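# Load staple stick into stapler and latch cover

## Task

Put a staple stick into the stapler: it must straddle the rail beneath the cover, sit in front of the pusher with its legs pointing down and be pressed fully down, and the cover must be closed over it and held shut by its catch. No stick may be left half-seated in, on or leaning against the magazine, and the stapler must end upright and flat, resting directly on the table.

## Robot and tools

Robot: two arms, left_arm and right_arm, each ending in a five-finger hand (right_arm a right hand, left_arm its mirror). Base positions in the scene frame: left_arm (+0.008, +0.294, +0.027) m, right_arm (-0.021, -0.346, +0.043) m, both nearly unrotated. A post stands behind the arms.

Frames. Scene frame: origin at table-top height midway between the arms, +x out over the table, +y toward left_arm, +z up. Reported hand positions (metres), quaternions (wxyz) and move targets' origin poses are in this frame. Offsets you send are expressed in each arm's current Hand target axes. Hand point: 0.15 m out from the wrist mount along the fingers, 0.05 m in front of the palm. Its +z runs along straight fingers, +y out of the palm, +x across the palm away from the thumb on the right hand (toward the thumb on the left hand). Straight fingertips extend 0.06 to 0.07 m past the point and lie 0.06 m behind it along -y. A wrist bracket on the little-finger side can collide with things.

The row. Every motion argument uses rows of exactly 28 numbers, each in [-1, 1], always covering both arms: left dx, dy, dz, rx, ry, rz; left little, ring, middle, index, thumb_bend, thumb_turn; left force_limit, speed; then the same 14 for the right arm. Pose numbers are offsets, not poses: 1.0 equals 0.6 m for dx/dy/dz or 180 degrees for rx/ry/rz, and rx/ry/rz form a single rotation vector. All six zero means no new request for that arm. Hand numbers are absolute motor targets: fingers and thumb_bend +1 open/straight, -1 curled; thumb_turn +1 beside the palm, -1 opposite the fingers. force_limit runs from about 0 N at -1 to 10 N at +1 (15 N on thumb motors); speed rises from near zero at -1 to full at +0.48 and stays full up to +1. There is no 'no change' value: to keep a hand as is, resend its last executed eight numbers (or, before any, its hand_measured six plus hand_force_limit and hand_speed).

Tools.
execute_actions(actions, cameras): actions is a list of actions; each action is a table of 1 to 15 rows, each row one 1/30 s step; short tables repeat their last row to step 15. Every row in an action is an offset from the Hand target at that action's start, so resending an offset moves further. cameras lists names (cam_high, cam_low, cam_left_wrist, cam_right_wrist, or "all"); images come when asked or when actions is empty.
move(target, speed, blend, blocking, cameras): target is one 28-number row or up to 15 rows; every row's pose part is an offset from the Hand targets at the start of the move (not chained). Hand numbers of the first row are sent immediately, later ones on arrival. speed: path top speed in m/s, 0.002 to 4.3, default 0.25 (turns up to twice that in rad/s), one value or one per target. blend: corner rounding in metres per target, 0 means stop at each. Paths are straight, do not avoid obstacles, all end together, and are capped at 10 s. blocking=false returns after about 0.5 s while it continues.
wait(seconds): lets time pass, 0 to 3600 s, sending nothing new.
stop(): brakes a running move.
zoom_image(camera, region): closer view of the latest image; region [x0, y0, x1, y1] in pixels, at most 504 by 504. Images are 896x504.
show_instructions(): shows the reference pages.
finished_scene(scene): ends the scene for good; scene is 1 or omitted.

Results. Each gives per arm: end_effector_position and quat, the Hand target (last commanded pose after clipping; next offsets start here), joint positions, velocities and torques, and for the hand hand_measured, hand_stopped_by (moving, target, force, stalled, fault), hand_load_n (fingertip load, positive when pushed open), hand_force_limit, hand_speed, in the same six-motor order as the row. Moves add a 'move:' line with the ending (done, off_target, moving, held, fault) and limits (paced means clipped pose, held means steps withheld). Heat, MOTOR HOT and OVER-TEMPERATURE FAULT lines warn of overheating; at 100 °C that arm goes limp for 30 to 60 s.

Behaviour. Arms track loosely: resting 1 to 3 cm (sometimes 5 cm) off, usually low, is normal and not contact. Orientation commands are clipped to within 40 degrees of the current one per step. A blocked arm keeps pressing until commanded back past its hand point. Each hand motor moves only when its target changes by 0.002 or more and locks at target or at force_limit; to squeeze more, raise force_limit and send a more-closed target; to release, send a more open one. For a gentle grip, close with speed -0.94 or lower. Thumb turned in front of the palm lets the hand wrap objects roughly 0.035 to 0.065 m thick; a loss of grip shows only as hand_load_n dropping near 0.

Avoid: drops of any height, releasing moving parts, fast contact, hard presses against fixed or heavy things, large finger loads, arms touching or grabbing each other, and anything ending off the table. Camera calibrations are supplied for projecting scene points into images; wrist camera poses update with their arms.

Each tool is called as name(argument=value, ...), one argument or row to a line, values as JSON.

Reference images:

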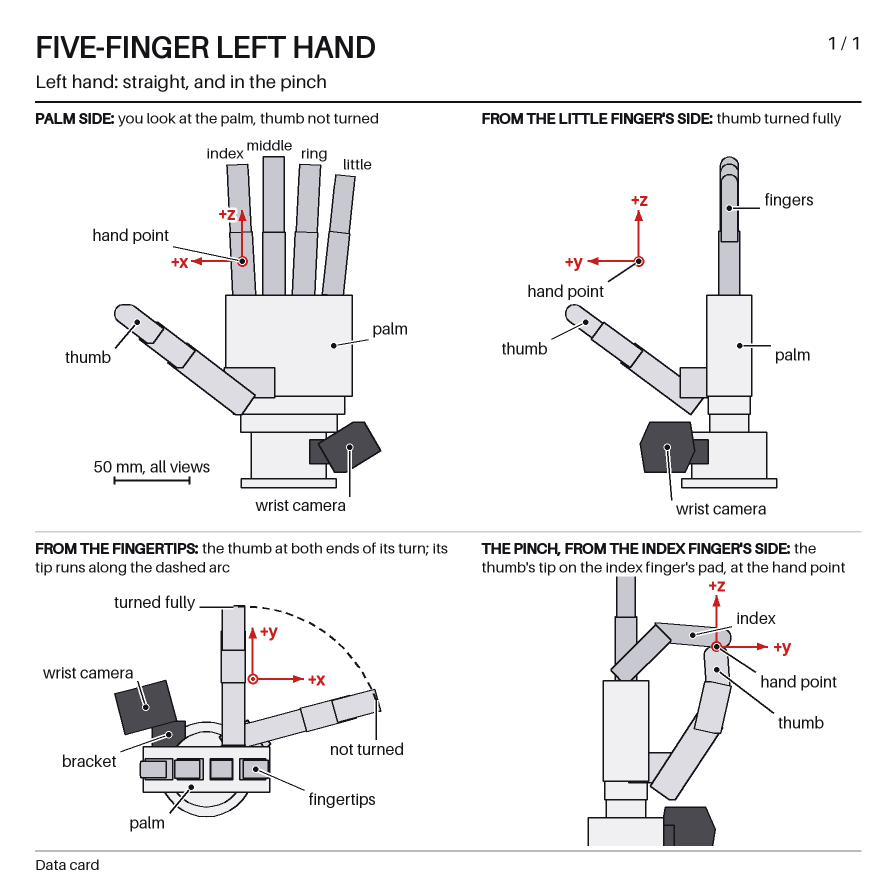

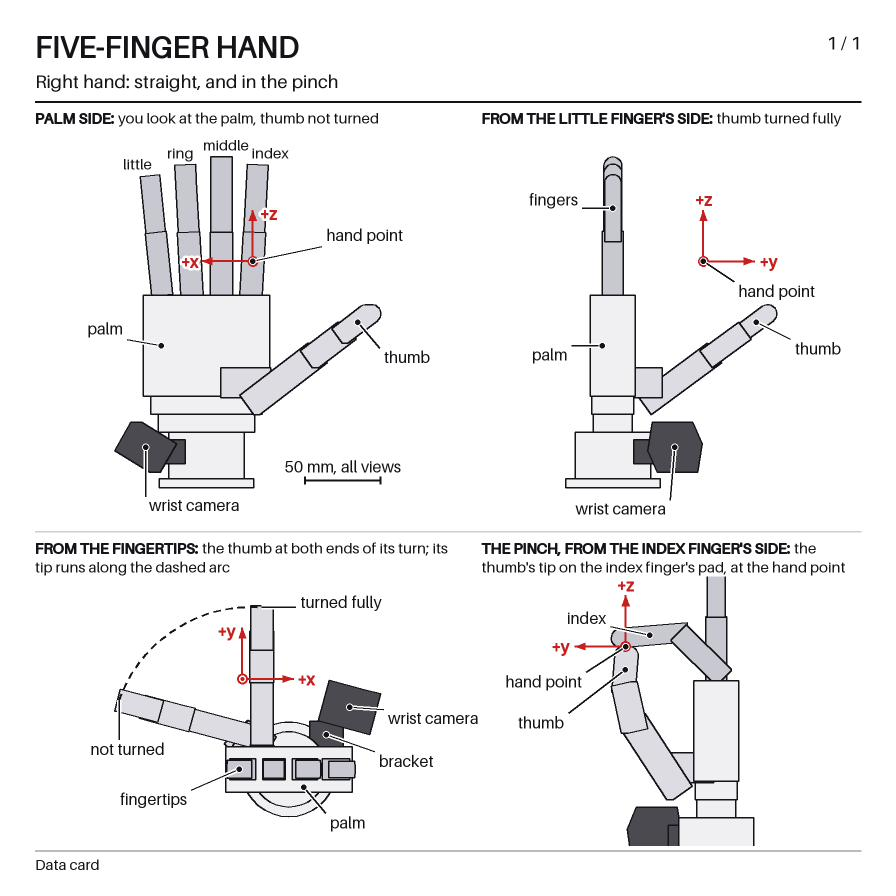

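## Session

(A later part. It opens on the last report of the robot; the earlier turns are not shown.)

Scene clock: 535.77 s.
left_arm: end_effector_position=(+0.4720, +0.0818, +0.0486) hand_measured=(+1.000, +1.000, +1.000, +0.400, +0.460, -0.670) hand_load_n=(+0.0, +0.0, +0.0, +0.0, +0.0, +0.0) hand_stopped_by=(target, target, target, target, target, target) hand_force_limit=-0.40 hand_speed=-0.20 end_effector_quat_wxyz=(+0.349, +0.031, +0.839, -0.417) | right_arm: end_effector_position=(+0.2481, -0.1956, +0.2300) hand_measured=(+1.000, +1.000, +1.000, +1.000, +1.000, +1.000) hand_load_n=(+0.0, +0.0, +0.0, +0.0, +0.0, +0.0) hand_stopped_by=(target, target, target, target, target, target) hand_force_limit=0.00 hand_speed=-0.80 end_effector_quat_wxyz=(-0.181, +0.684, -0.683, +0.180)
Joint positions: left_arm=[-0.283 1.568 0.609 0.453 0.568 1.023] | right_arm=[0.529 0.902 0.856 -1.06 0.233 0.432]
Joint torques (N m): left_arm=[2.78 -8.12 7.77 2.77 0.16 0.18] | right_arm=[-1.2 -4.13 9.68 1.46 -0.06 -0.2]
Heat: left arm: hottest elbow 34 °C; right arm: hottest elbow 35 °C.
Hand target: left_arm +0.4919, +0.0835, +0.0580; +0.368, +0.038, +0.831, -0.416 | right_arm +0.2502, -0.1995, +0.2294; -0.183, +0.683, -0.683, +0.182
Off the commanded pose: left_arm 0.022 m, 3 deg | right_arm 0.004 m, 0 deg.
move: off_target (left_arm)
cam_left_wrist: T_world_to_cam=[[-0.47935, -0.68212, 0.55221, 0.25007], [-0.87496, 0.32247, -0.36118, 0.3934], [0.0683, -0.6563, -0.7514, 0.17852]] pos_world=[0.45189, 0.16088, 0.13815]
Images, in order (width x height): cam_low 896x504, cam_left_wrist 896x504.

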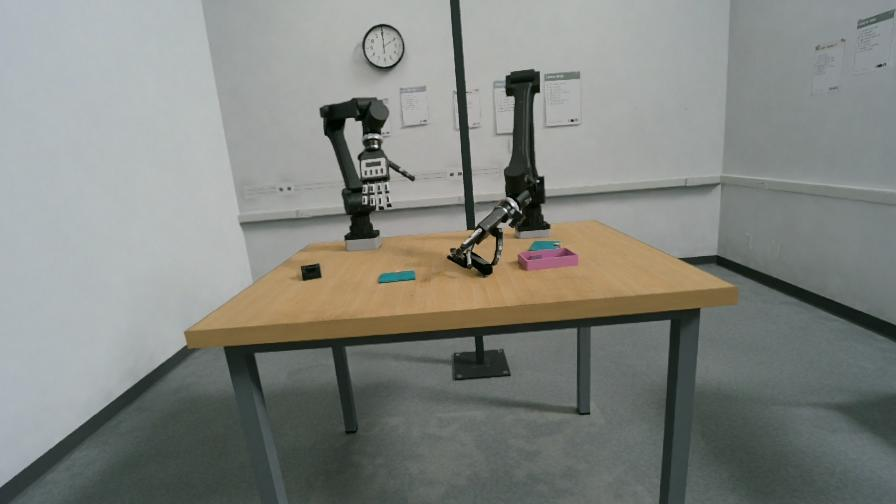

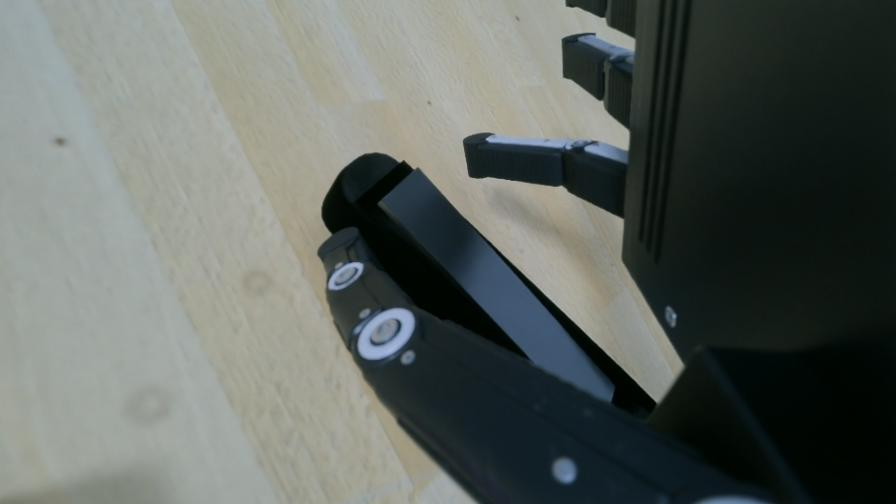

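move(
  target=[0.0164,0.0243,0.0175,0,0,0,1,1,1,0.4,0.46,-0.67,-0.4,-0.2,0,0,0,0,0,0,1,1,1,1,1,1,0,-0.8],
  speed=0.04,
  cameras=["cam_left_wrist","cam_low"],
)

zoom_image(
  camera="cam_low",
  region=[440, 220, 520, 290],
)

Scene clock: 538.30 s.
left_arm: end_effector_position=(+0.4772, +0.0809, +0.0305) hand_measured=(+1.000, +1.000, +1.000, +0.400, +0.460, -0.670) hand_load_n=(+0.0, +0.0, -0.5, +0.0, +0.0, +0.0) hand_stopped_by=(target, target, target, target, target, target) hand_force_limit=-0.40 hand_speed=-0.20 end_effector_quat_wxyz=(+0.350, +0.031, +0.838, -0.418) | right_arm: end_effector_position=(+0.2481, -0.1956, +0.2300) hand_measured=(+1.000, +1.000, +1.000, +1.000, +1.000, +1.000) hand_load_n=(+0.0, +0.0, +0.0, +0.0, +0.0, -0.5) hand_stopped_by=(target, target, target, target, target, target) hand_force_limit=0.00 hand_speed=-0.80 end_effector_quat_wxyz=(-0.181, +0.684, -0.683, +0.180)
Joint positions: left_arm=[-0.282 1.635 0.612 0.519 0.569 1.024] | right_arm=[0.529 0.902 0.856 -1.06 0.233 0.432]
Joint torques (N m): left_arm=[2.61 -8.23 7.23 2.74 0.17 0.21] | right_arm=[-1.32 -4.19 9.66 1.51 -0.05 -0.2]
Heat: left arm: hottest elbow 34 °C; right arm: hottest elbow 35 °C.
Hand target: left_arm +0.4962, +0.0832, +0.0380; +0.368, +0.038, +0.831, -0.416 | right_arm +0.2502, -0.1995, +0.2294; -0.183, +0.683, -0.683, +0.182
Off the commanded pose: left_arm 0.021 m, 2 deg | right_arm 0.004 m, 0 deg.
move: off_target (left_arm)
cam_left_wrist: T_world_to_cam=[[-0.48073, -0.68187, 0.55132, 0.26254], [-0.87404, 0.32213, -0.36371, 0.39133], [0.0704, -0.65672, -0.75084, 0.16296]] pos_world=[0.45677, 0.15998, 0.11994]
Images, in order (width x height): cam_low 896x504, cam_left_wrist 896x504.

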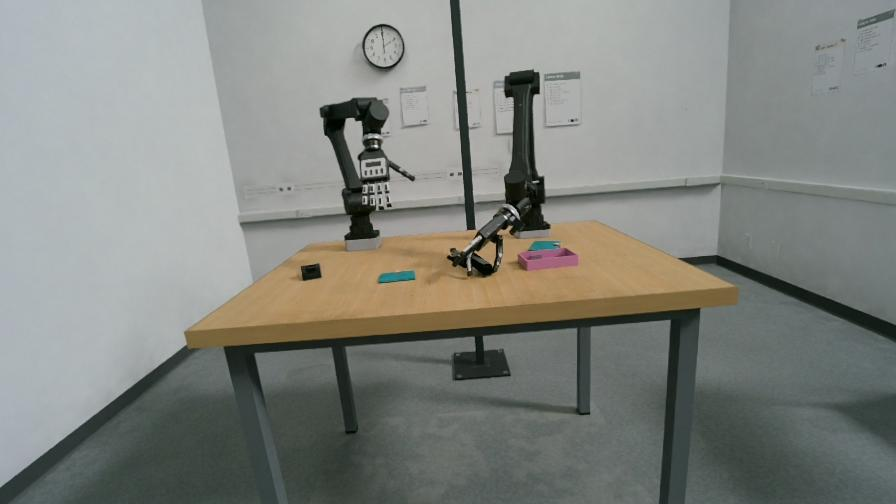

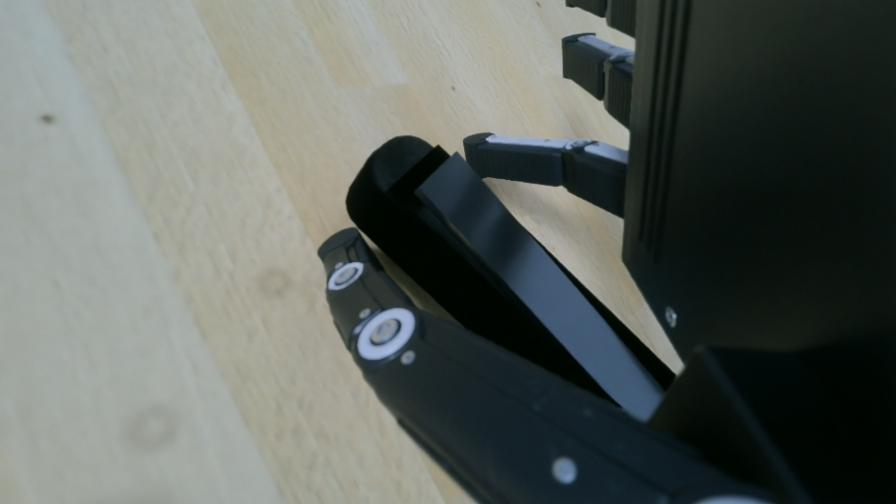

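Scaled by 6.300.

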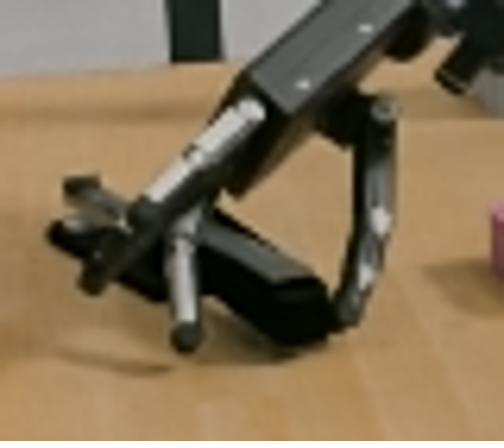

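move(
  target=[
    [0,0,0,0,0,0,1,1,1,0.4,0.34,-0.67,-0.3,-0.8,0,0,0,0,0,0,1,1,1,1,1,1,0,-0.8],
    [0,0,0,0,0,0,1,1,1,-0.1,0.34,-0.67,-0.2,-0.85,0,0,0,0,0,0,1,1,1,1,1,1,0,-0.8],
  ],
  speed=0.04,
  cameras=["cam_left_wrist","cam_low"],
)

zoom_image(
  camera="cam_low",
  region=[440, 220, 520, 290],
)

Scene clock: 542.03 s.
left_arm: end_effector_position=(+0.4770, +0.0808, +0.0301) hand_measured=(+1.000, +1.000, +1.000, +0.028, +0.340, -0.670) hand_load_n=(+0.0, +0.0, +0.0, +4.0, +2.0, +0.0) hand_stopped_by=(target, target, target, force, target, target) hand_force_limit=-0.20 hand_speed=-0.85 end_effector_quat_wxyz=(+0.350, +0.032, +0.838, -0.418) | right_arm: end_effector_position=(+0.2481, -0.1956, +0.2300) hand_measured=(+1.000, +1.000, +1.000, +1.000, +1.000, +1.000) hand_load_n=(+0.0, +0.0, +0.0, +0.0, +0.0, +0.0) hand_stopped_by=(target, target, target, target, target, target) hand_force_limit=0.00 hand_speed=-0.80 end_effector_quat_wxyz=(-0.181, +0.684, -0.683, +0.180)
Joint positions: left_arm=[-0.282 1.636 0.612 0.519 0.57 1.024] | right_arm=[0.529 0.902 0.856 -1.06 0.233 0.432]
Joint torques (N m): left_arm=[2.73 -8.53 7.27 2.77 0.15 0.18] | right_arm=[-1.14 -4.19 9.66 1.43 -0.03 -0.2]
Heat: left arm: hottest elbow 34 °C; right arm: hottest elbow 35 °C.
Hand target: left_arm +0.4962, +0.0832, +0.0379; +0.368, +0.038, +0.831, -0.416 | right_arm +0.2502, -0.1995, +0.2294; -0.183, +0.683, -0.683, +0.182
Off the commanded pose: left_arm 0.021 m, 2 deg | right_arm 0.004 m, 0 deg.
move: done; target 2's new numbers were sent with left_arm's hand 0.021 m and 2 deg from that target
cam_left_wrist: T_world_to_cam=[[-0.48079, -0.68175, 0.55142, 0.26264], [-0.87406, 0.32265, -0.36321, 0.39112], [0.0697, -0.6566, -0.75101, 0.16299]] pos_world=[0.45678, 0.15988, 0.11964]
Images, in order (width x height): cam_low 896x504, cam_left_wrist 896x504.

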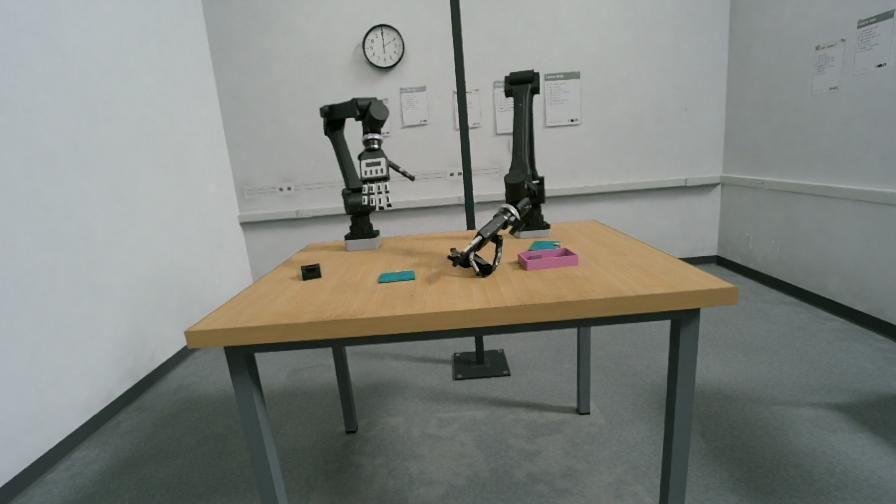

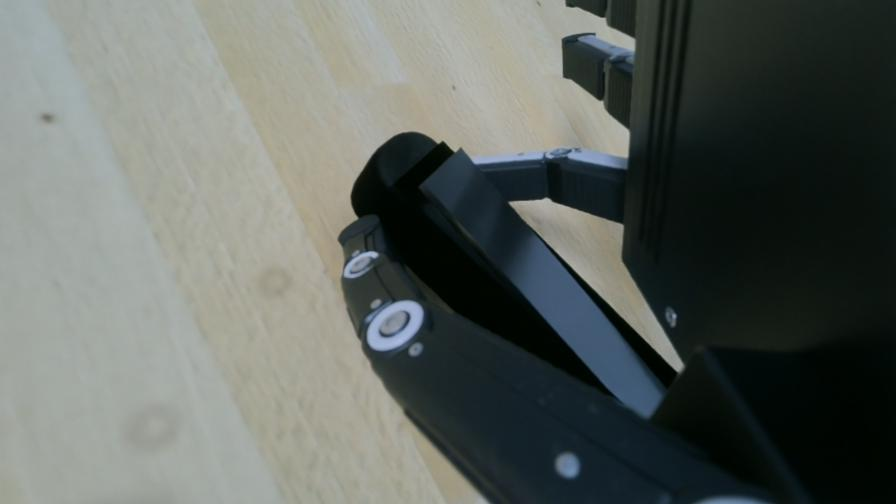

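Scaled by 6.300.

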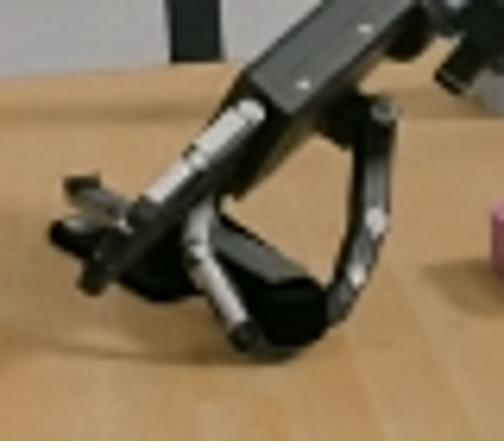

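move(
  target=[-0.0536,-0.0553,-0.0320,0,0,0,1,1,1,-0.1,0.34,-0.67,-0.2,-0.85,0,0,0,0,0,0,1,1,1,1,1,1,0,-0.8],
  speed=0.04,
  cameras=["cam_left_wrist","cam_low"],
)

zoom_image(
  camera="cam_low",
  region=[440, 220, 520, 290],
)

Scene clock: 545.00 s.
left_arm: end_effector_position=(+0.4763, +0.0816, +0.0637) hand_measured=(+1.000, +1.000, +1.000, +0.028, +0.340, -0.670) hand_load_n=(+0.0, +0.0, +0.5, +3.5, +2.5, +0.5) hand_stopped_by=(target, target, target, force, target, target) hand_force_limit=-0.20 hand_speed=-0.85 end_effector_quat_wxyz=(+0.343, +0.029, +0.842, -0.415) | right_arm: end_effector_position=(+0.2481, -0.1956, +0.2300) hand_measured=(+1.000, +1.000, +1.000, +1.000, +1.000, +1.000) hand_load_n=(-0.5, +0.0, +0.0, +0.0, +0.0, +0.0) hand_stopped_by=(target, target, target, target, target, target) hand_force_limit=0.00 hand_speed=-0.80 end_effector_quat_wxyz=(-0.181, +0.684, -0.683, +0.180)
Joint positions: left_arm=[-0.281 1.531 0.64 0.37 0.569 1.026] | right_arm=[0.529 0.902 0.856 -1.06 0.233 0.432]
Joint torques (N m): left_arm=[2.84 -10.81 8.36 1.85 0.17 0.16] | right_arm=[-1.26 -4.25 9.63 1.47 -0.06 -0.19]
Heat: left arm: hottest elbow 34 °C; right arm: hottest elbow 35 °C.
Hand target: left_arm +0.4962, +0.0832, +0.0881; +0.368, +0.038, +0.831, -0.416 | right_arm +0.2502, -0.1995, +0.2294; -0.183, +0.683, -0.683, +0.182
Off the commanded pose: left_arm 0.031 m, 3 deg | right_arm 0.004 m, 0 deg.
move: off_target (left_arm)
cam_left_wrist: T_world_to_cam=[[-0.47216, -0.6851, 0.5547, 0.24026], [-0.87955, 0.32424, -0.34821, 0.40395], [0.05871, -0.65231, -0.75568, 0.19397]] pos_world=[0.45735, 0.16015, 0.15397]
Images, in order (width x height): cam_low 896x504, cam_left_wrist 896x504.

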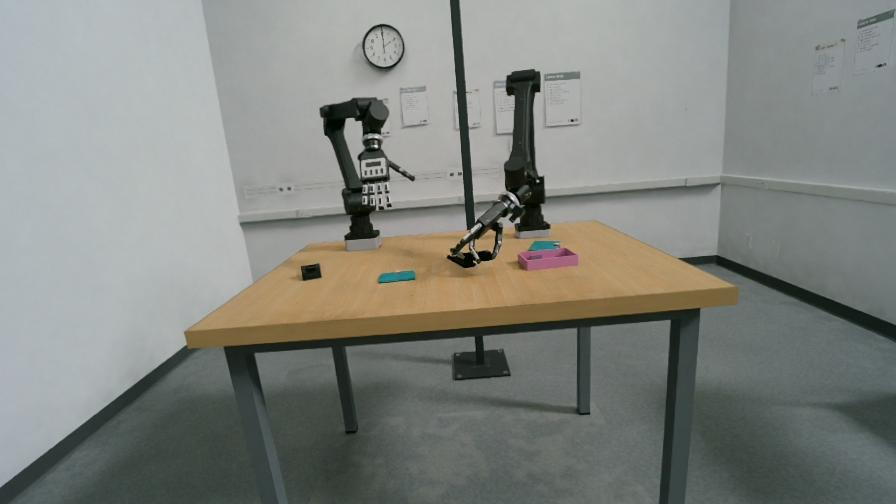

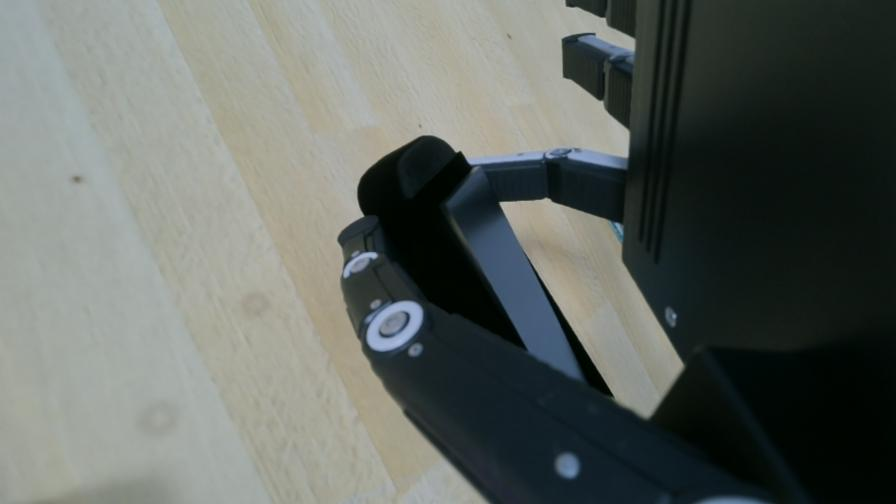

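Scaled by 6.300.

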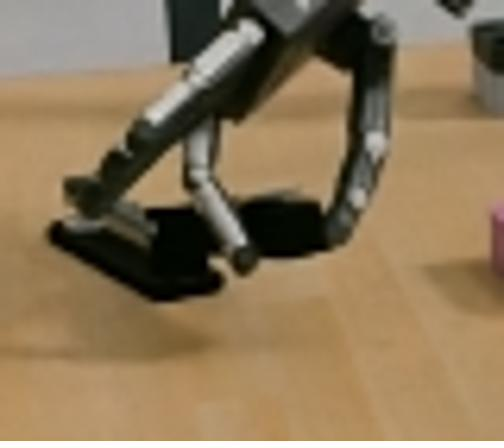

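move(
  target=[-0.0259,-0.0374,-0.0194,0,0,0,1,1,1,-0.1,0.34,-0.67,-0.2,-0.85,0,0,0,0,0,0,1,1,1,1,1,1,0,-0.8],
  speed=0.05,
  cameras=["cam_left_wrist","cam_low"],
)

zoom_image(
  camera="cam_low",
  region=[440, 210, 520, 280],
)

Scene clock: 546.67 s.
left_arm: end_effector_position=(+0.4717, +0.0836, +0.0882) hand_measured=(+1.000, +1.000, +1.000, +0.028, +0.340, -0.670) hand_load_n=(+0.0, +0.0, +0.0, +3.5, +2.0, +0.5) hand_stopped_by=(target, target, target, force, target, target) hand_force_limit=-0.20 hand_speed=-0.85 end_effector_quat_wxyz=(+0.341, +0.027, +0.844, -0.413) | right_arm: end_effector_position=(+0.2481, -0.1956, +0.2300) hand_measured=(+1.000, +1.000, +1.000, +1.000, +1.000, +1.000) hand_load_n=(+0.0, +0.0, +0.0, +0.0, +0.0, +0.0) hand_stopped_by=(target, target, target, target, target, target) hand_force_limit=0.00 hand_speed=-0.80 end_effector_quat_wxyz=(-0.181, +0.684, -0.683, +0.180)
Joint positions: left_arm=[-0.281 1.452 0.654 0.269 0.566 1.026] | right_arm=[0.529 0.902 0.856 -1.06 0.233 0.432]
Joint torques (N m): left_arm=[2.08 -10.52 9.36 1.85 0.01 0.11] | right_arm=[-1.26 -4.31 9.68 1.5 -0.05 -0.2]
Heat: left arm: hottest elbow 34 °C; right arm: hottest elbow 35 °C.
Hand target: left_arm +0.4924, +0.0808, +0.1174; +0.368, +0.038, +0.831, -0.416 | right_arm +0.2502, -0.1995, +0.2294; -0.183, +0.683, -0.683, +0.182
Off the commanded pose: left_arm 0.036 m, 4 deg | right_arm 0.004 m, 0 deg.
move: off_target (left_arm)
cam_left_wrist: T_world_to_cam=[[-0.46596, -0.68872, 0.55547, 0.22312], [-0.8831, 0.32303, -0.34026, 0.40886], [0.05491, -0.64909, -0.75873, 0.2159]] pos_world=[0.45317, 0.16173, 0.17899]
Images, in order (width x height): cam_low 896x504, cam_left_wrist 896x504.

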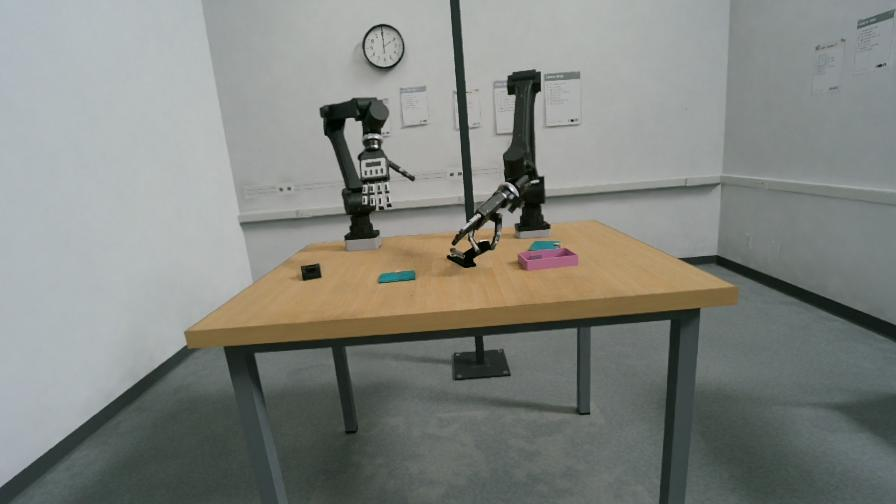

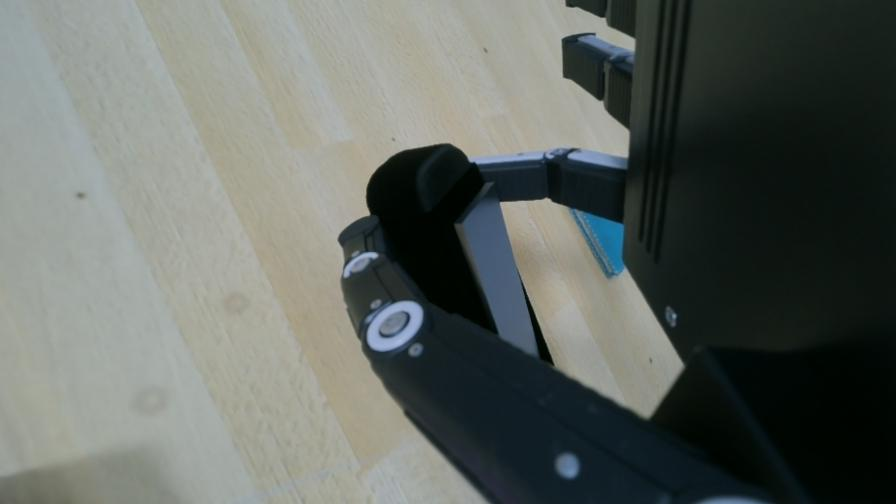

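Scaled by 6.300.

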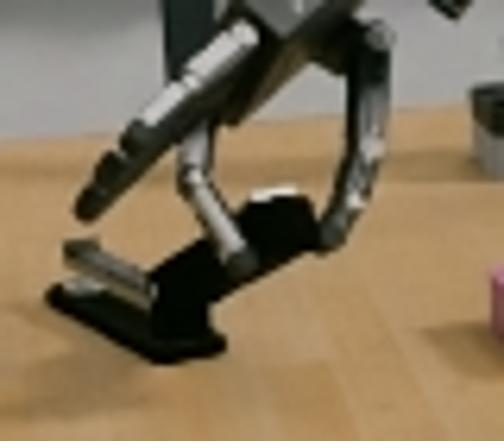

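move(
  target=[-0.0091,-0.0727,-0.0154,0,0,0,1,1,1,-0.1,0.34,-0.67,-0.2,-0.85,0,0,0,0,0,0,1,1,1,1,1,1,0,-0.8],
  speed=0.05,
  cameras=["cam_left_wrist","cam_low"],
)

zoom_image(
  camera="cam_low",
  region=[440, 210, 520, 280],
)

Scene clock: 548.73 s.
left_arm: end_effector_position=(+0.4606, +0.0730, +0.1223) hand_measured=(+1.000, +1.000, +1.000, +0.028, +0.340, -0.670) hand_load_n=(+0.0, +0.0, +0.0, +2.5, +2.5, +0.0) hand_stopped_by=(target, target, target, force, target, target) hand_force_limit=-0.20 hand_speed=-0.85 end_effector_quat_wxyz=(+0.349, +0.030, +0.845, -0.405) | right_arm: end_effector_position=(+0.2481, -0.1956, +0.2300) hand_measured=(+1.000, +1.000, +1.000, +1.000, +1.000, +1.000) hand_load_n=(+0.0, +0.0, +0.0, +0.0, +0.0, +0.0) hand_stopped_by=(target, target, target, target, target, target) hand_force_limit=0.00 hand_speed=-0.80 end_effector_quat_wxyz=(-0.181, +0.684, -0.683, +0.180)
Joint positions: left_arm=[-0.328 1.349 0.666 0.169 0.509 1.015] | right_arm=[0.529 0.902 0.856 -1.06 0.233 0.432]
Joint torques (N m): left_arm=[0.56 -9.41 10.24 1.92 0.01 -0.13] | right_arm=[-1.32 -4.07 9.65 1.47 -0.05 -0.19]
Heat: left arm: hottest elbow 35 °C; right arm: hottest elbow 35 °C.
Hand target: left_arm +0.4749, +0.0603, +0.1532; +0.368, +0.038, +0.831, -0.416 | right_arm +0.2502, -0.1995, +0.2294; -0.183, +0.683, -0.683, +0.182
Off the commanded pose: left_arm 0.036 m, 3 deg | right_arm 0.004 m, 0 deg.
move: off_target (left_arm)
cam_left_wrist: T_world_to_cam=[[-0.46994, -0.70089, 0.53657, 0.19675], [-0.8798, 0.32267, -0.34905, 0.41363], [0.07151, -0.63611, -0.76828, 0.22798]] pos_world=[0.44007, 0.14945, 0.21396]
Images, in order (width x height): cam_low 896x504, cam_left_wrist 896x504.

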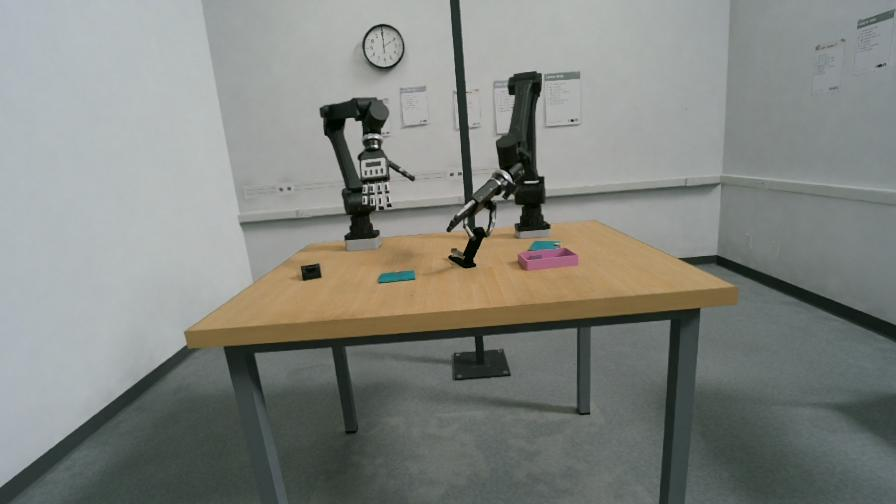

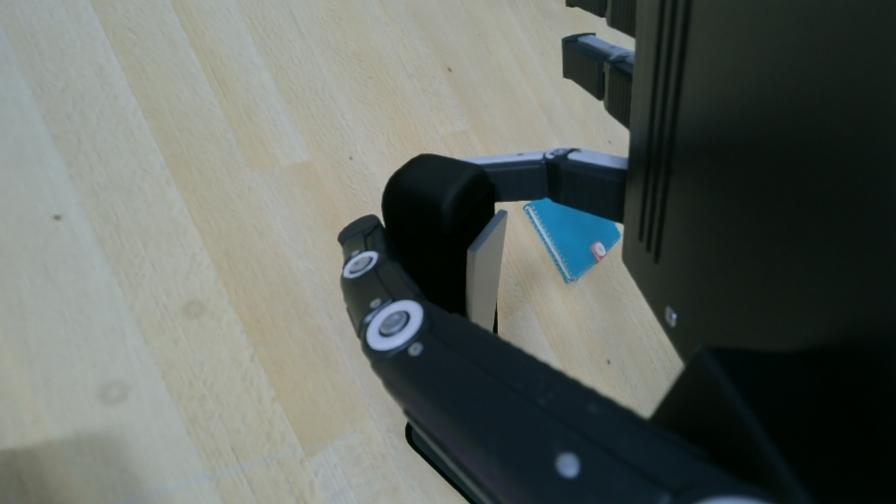

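Scaled by 6.300.

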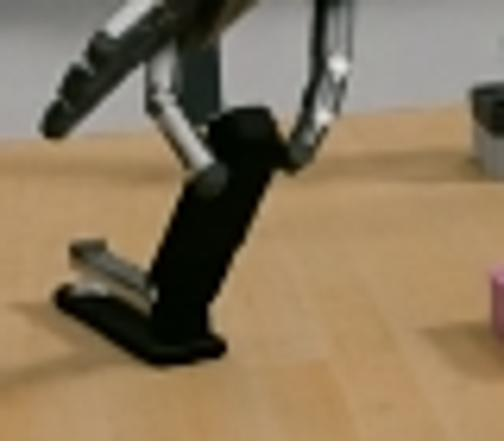

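move(
  target=[
    [0.0043,-0.0363,-0.0232,0,0,0,1,1,1,-0.1,0.34,-0.67,-0.2,-0.85,0,0,0,0,0,0,1,1,1,1,1,1,0,-0.8],
    [0.0142,-0.0716,-0.0425,0,0,0,1,1,1,-0.1,0.34,-0.67,-0.2,-0.85,0,0,0,0,0,0,1,1,1,1,1,1,0,-0.8],
  ],
  speed=0.05,
  blend=0.006,
  cameras=["cam_left_wrist","cam_low"],
)

zoom_image(
  camera="cam_low",
  region=[440, 210, 520, 280],
)

Scene clock: 551.00 s.
left_arm: end_effector_position=(+0.4365, +0.0587, +0.1686) hand_measured=(+1.000, +1.000, +1.000, +0.028, +0.340, -0.670) hand_load_n=(+0.0, +0.0, +0.0, +0.0, +0.0, +0.0) hand_stopped_by=(target, target, target, force, target, target) hand_force_limit=-0.20 hand_speed=-0.85 end_effector_quat_wxyz=(+0.363, +0.035, +0.838, -0.406) | right_arm: end_effector_position=(+0.2481, -0.1956, +0.2300) hand_measured=(+1.000, +1.000, +1.000, +1.000, +1.000, +1.000) hand_load_n=(+0.0, +0.0, +0.0, +0.0, +0.0, +0.0) hand_stopped_by=(target, target, target, target, target, target) hand_force_limit=0.00 hand_speed=-0.80 end_effector_quat_wxyz=(-0.181, +0.684, -0.683, +0.180)
Joint positions: left_arm=[-0.393 1.202 0.667 0.067 0.447 0.987] | right_arm=[0.529 0.902 0.856 -1.06 0.233 0.432]
Joint torques (N m): left_arm=[0.32 -8.06 9.24 1.8 0.01 -0.18] | right_arm=[-1.03 -4.13 9.61 1.47 -0.04 -0.21]
Heat: left arm: hottest elbow 35 °C; right arm: hottest elbow 35 °C.
Hand target: left_arm +0.4381, +0.0485, +0.1861; +0.368, +0.038, +0.831, -0.416 | right_arm +0.2502, -0.1995, +0.2294; -0.183, +0.683, -0.683, +0.182
Off the commanded pose: left_arm 0.020 m, 2 deg | right_arm 0.004 m, 0 deg.
move: off_target (left_arm)
cam_left_wrist: T_world_to_cam=[[-0.48611, -0.69941, 0.52395, 0.15966], [-0.86841, 0.3195, -0.37918, 0.41346], [0.0978, -0.63933, -0.76269, 0.24401]] pos_world=[0.4128, 0.13557, 0.25922]
Images, in order (width x height): cam_low 896x504, cam_left_wrist 896x504.

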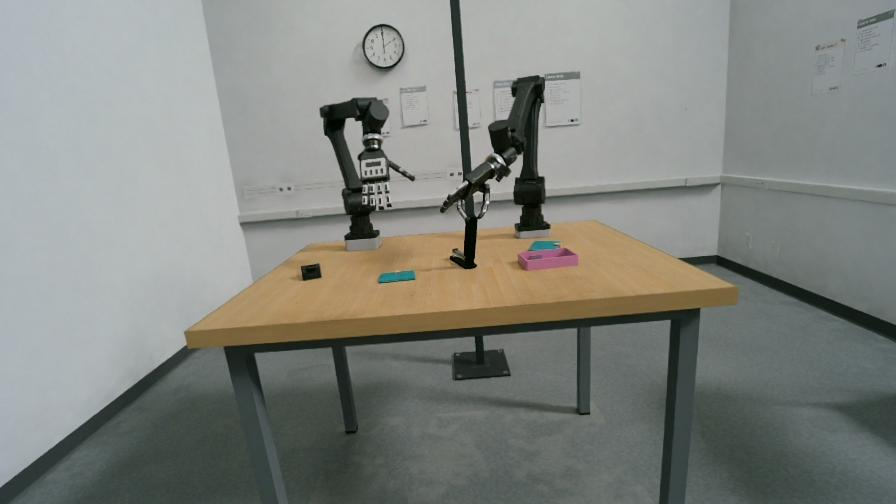

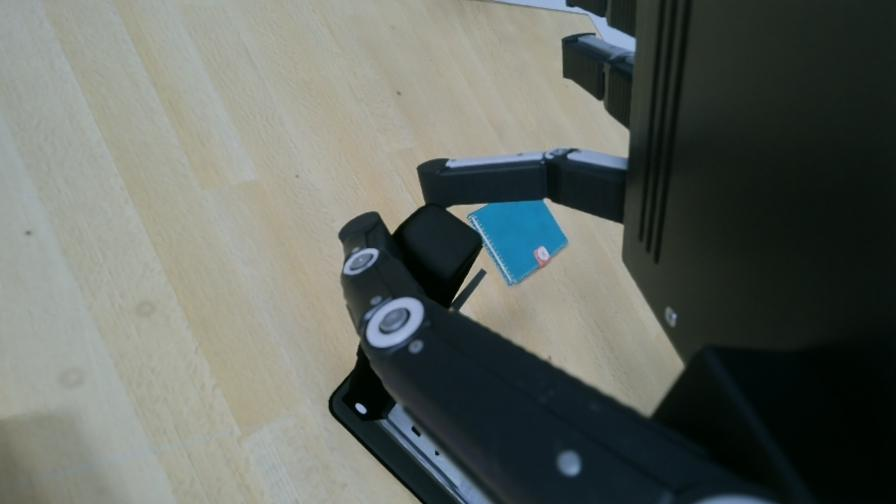

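Scaled by 6.300.

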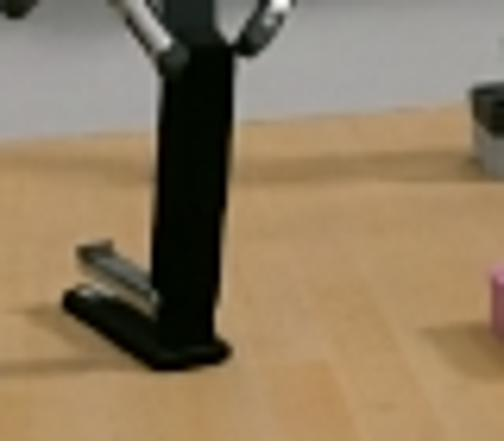

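move(
  target=[
    [0,0,0,0,0,0,1,1,1,0.25,0.42,-0.67,-0.2,-0.6,0,0,0,0,0,0,1,1,1,1,1,1,0,-0.8],
    [0.0415,0.0102,-0.0003,0,0,0,1,1,1,0.25,0.42,-0.67,-0.2,-0.6,0,0,0,0,0,0,1,1,1,1,1,1,0,-0.8],
  ],
  speed=0.04,
  cameras=["cam_left_wrist","cam_low","cam_high"],
)

zoom_image(
  camera="cam_low",
  region=[440, 190, 530, 280],
)

zoom_image(
  camera="cam_high",
  region=[420, 110, 510, 200],
)

Scene clock: 554.50 s.
left_arm: end_effector_position=(+0.4229, +0.0550, +0.1539) hand_measured=(+1.000, +1.000, +1.000, +0.250, +0.420, -0.670) hand_load_n=(+0.0, +0.0, +0.0, +0.0, +0.0, +0.0) hand_stopped_by=(target, target, target, target, target, target) hand_force_limit=-0.20 hand_speed=-0.60 end_effector_quat_wxyz=(+0.360, +0.035, +0.840, -0.405) | right_arm: end_effector_position=(+0.2481, -0.1956, +0.2300) hand_measured=(+1.000, +1.000, +1.000, +1.000, +1.000, +1.000) hand_load_n=(+0.0, +0.0, +0.0, +0.0, +0.0, +0.0) hand_stopped_by=(target, target, target, target, target, target) hand_force_limit=0.00 hand_speed=-0.80 end_effector_quat_wxyz=(-0.181, +0.684, -0.683, +0.180)
Joint positions: left_arm=[-0.418 1.198 0.621 0.107 0.425 0.974] | right_arm=[0.529 0.902 0.856 -1.06 0.233 0.432]
Joint torques (N m): left_arm=[0.32 -7.65 7.69 2.84 -0.01 -0.16] | right_arm=[-1.32 -4.37 9.65 1.51 -0.05 -0.21]
Heat: left arm: hottest elbow 35 °C; right arm: hottest elbow 35 °C.
Hand target: left_arm +0.4221, +0.0466, +0.1662; +0.368, +0.038, +0.831, -0.416 | right_arm +0.2502, -0.1995, +0.2294; -0.183, +0.683, -0.683, +0.182
Off the commanded pose: left_arm 0.015 m, 2 deg | right_arm 0.004 m, 0 deg.
move: off_target (left_arm)
cam_left_wrist: T_world_to_cam=[[-0.48356, -0.69999, 0.52554, 0.15694], [-0.87041, 0.32109, -0.37321, 0.39717], [0.0925, -0.6379, -0.76454, 0.2341]] pos_world=[0.39993, 0.13166, 0.24473]
Images, in order (width x height): cam_high 896x504, cam_low 896x504, cam_left_wrist 896x504.

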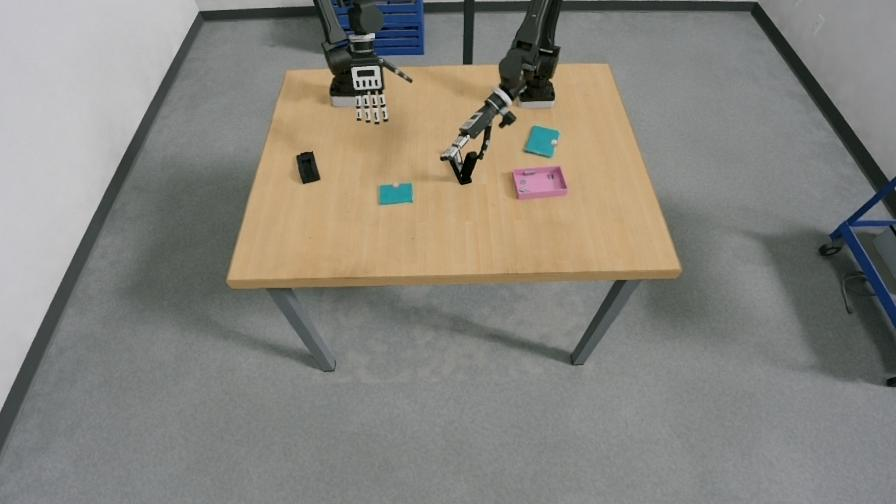

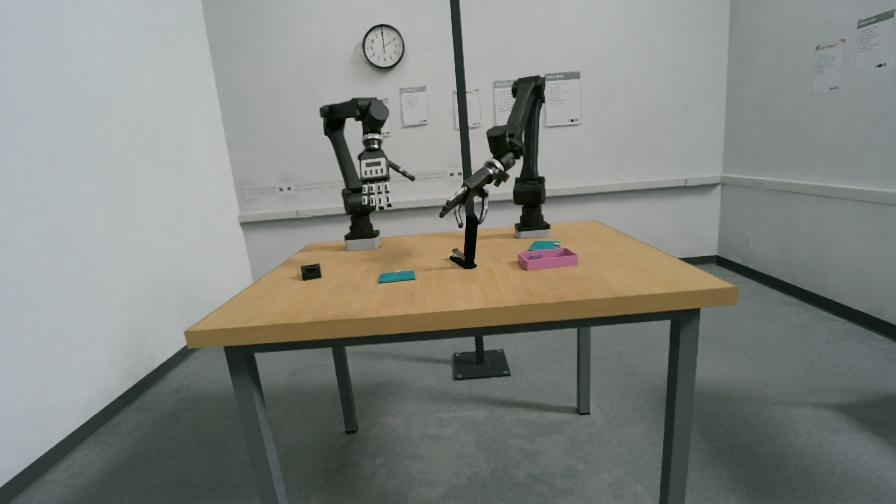

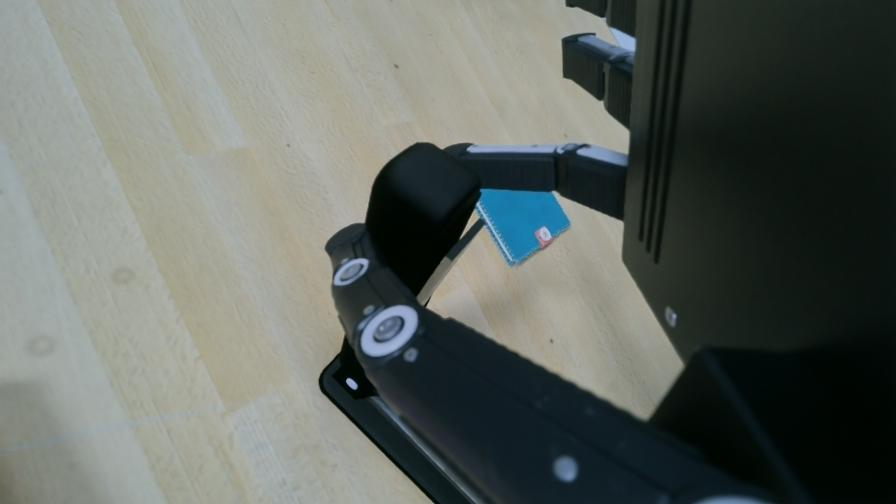

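Scaled by 5.600.

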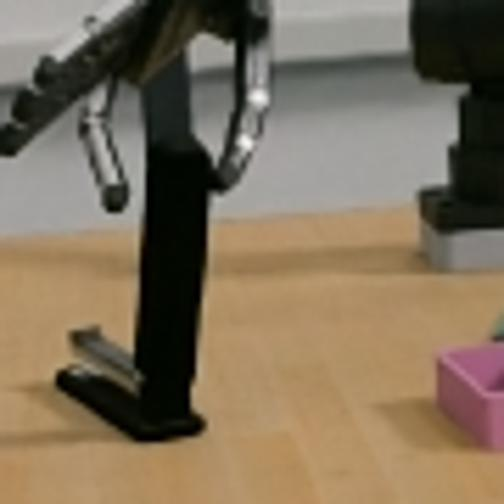

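Scaled by 5.600.

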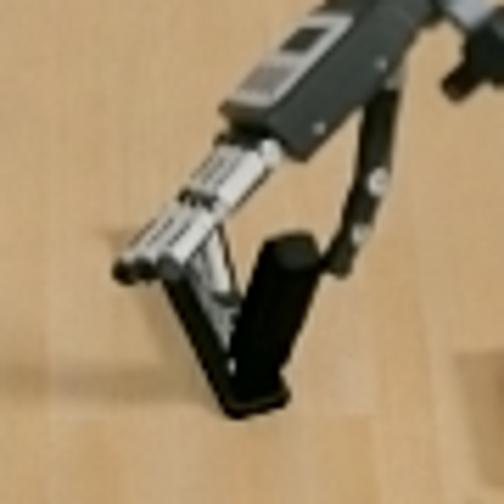

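move(
  target=[
    [0,0,0,0,0,0,1,1,1,0.25,0.34,-0.67,0,-0.8,0,0,0,0,0,0,1,1,1,1,1,1,0,-0.8],
    [0,0,0,0,0,0,1,1,1,-0.15,0.34,-0.67,0,-0.85,0,0,0,0,0,0,1,1,1,1,1,1,0,-0.8],
  ],
  speed=0.04,
  cameras=["cam_left_wrist","cam_low"],
)

zoom_image(
  camera="cam_low",
  region=[440, 190, 530, 280],
)

Scene clock: 556.43 s.
left_arm: end_effector_position=(+0.4231, +0.0551, +0.1538) hand_measured=(+1.000, +1.000, +1.000, +0.030, +0.340, -0.670) hand_load_n=(-0.5, +0.0, +0.0, +5.5, +3.0, +0.0) hand_stopped_by=(target, target, target, force, target, target) hand_force_limit=0.00 hand_speed=-0.85 end_effector_quat_wxyz=(+0.360, +0.034, +0.840, -0.405) | right_arm: end_effector_position=(+0.2481, -0.1956, +0.2300) hand_measured=(+1.000, +1.000, +1.000, +1.000, +1.000, +1.000) hand_load_n=(+0.0, +0.0, +0.0, +0.0, +0.0, +0.0) hand_stopped_by=(target, target, target, target, target, target) hand_force_limit=0.00 hand_speed=-0.80 end_effector_quat_wxyz=(-0.181, +0.684, -0.683, +0.180)
Joint positions: left_arm=[-0.418 1.198 0.621 0.107 0.424 0.974] | right_arm=[0.529 0.902 0.856 -1.06 0.233 0.432]
Joint torques (N m): left_arm=[0.44 -7.82 7.66 2.82 0 -0.15] | right_arm=[-1.14 -4.13 9.63 1.51 -0.04 -0.19]
Heat: left arm: hottest elbow 35 °C; right arm: hottest elbow 35 °C.
Hand target: left_arm +0.4221, +0.0466, +0.1662; +0.368, +0.038, +0.831, -0.416 | right_arm +0.2502, -0.1995, +0.2294; -0.183, +0.683, -0.683, +0.182
Off the commanded pose: left_arm 0.015 m, 2 deg | right_arm 0.004 m, 0 deg.
move: done; target 2's new numbers were sent with left_arm's hand 0.015 m and 2 deg from that target
cam_left_wrist: T_world_to_cam=[[-0.48273, -0.70069, 0.52537, 0.1568], [-0.87079, 0.32019, -0.37308, 0.39737], [0.0932, -0.63759, -0.76472, 0.23389]] pos_world=[0.39993, 0.13176, 0.24473]
Images, in order (width x height): cam_low 896x504, cam_left_wrist 896x504.

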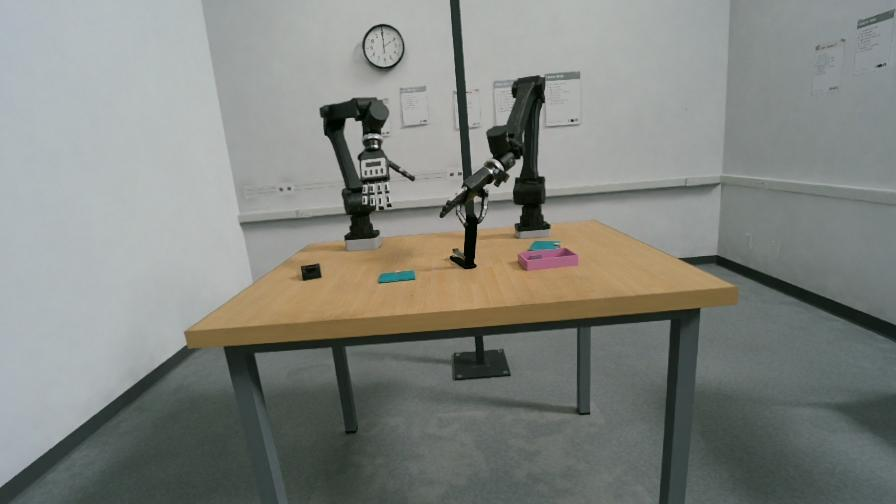

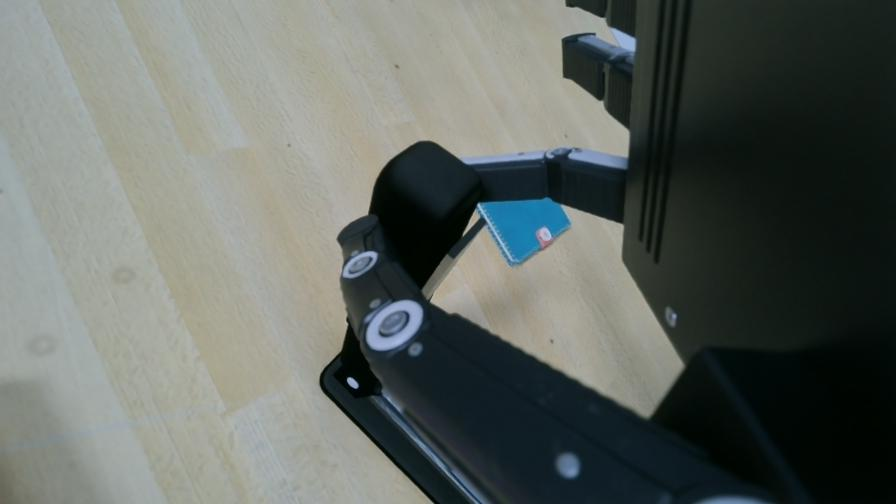

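Scaled by 5.600.

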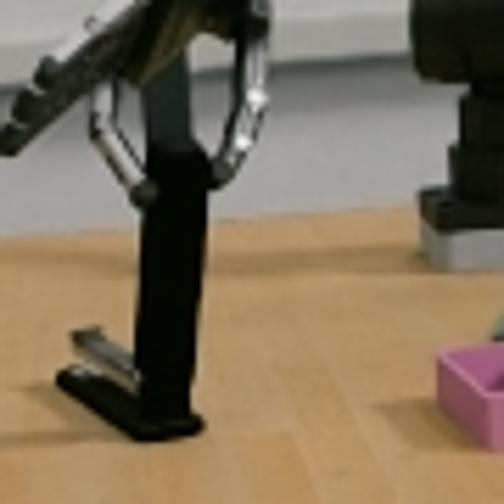

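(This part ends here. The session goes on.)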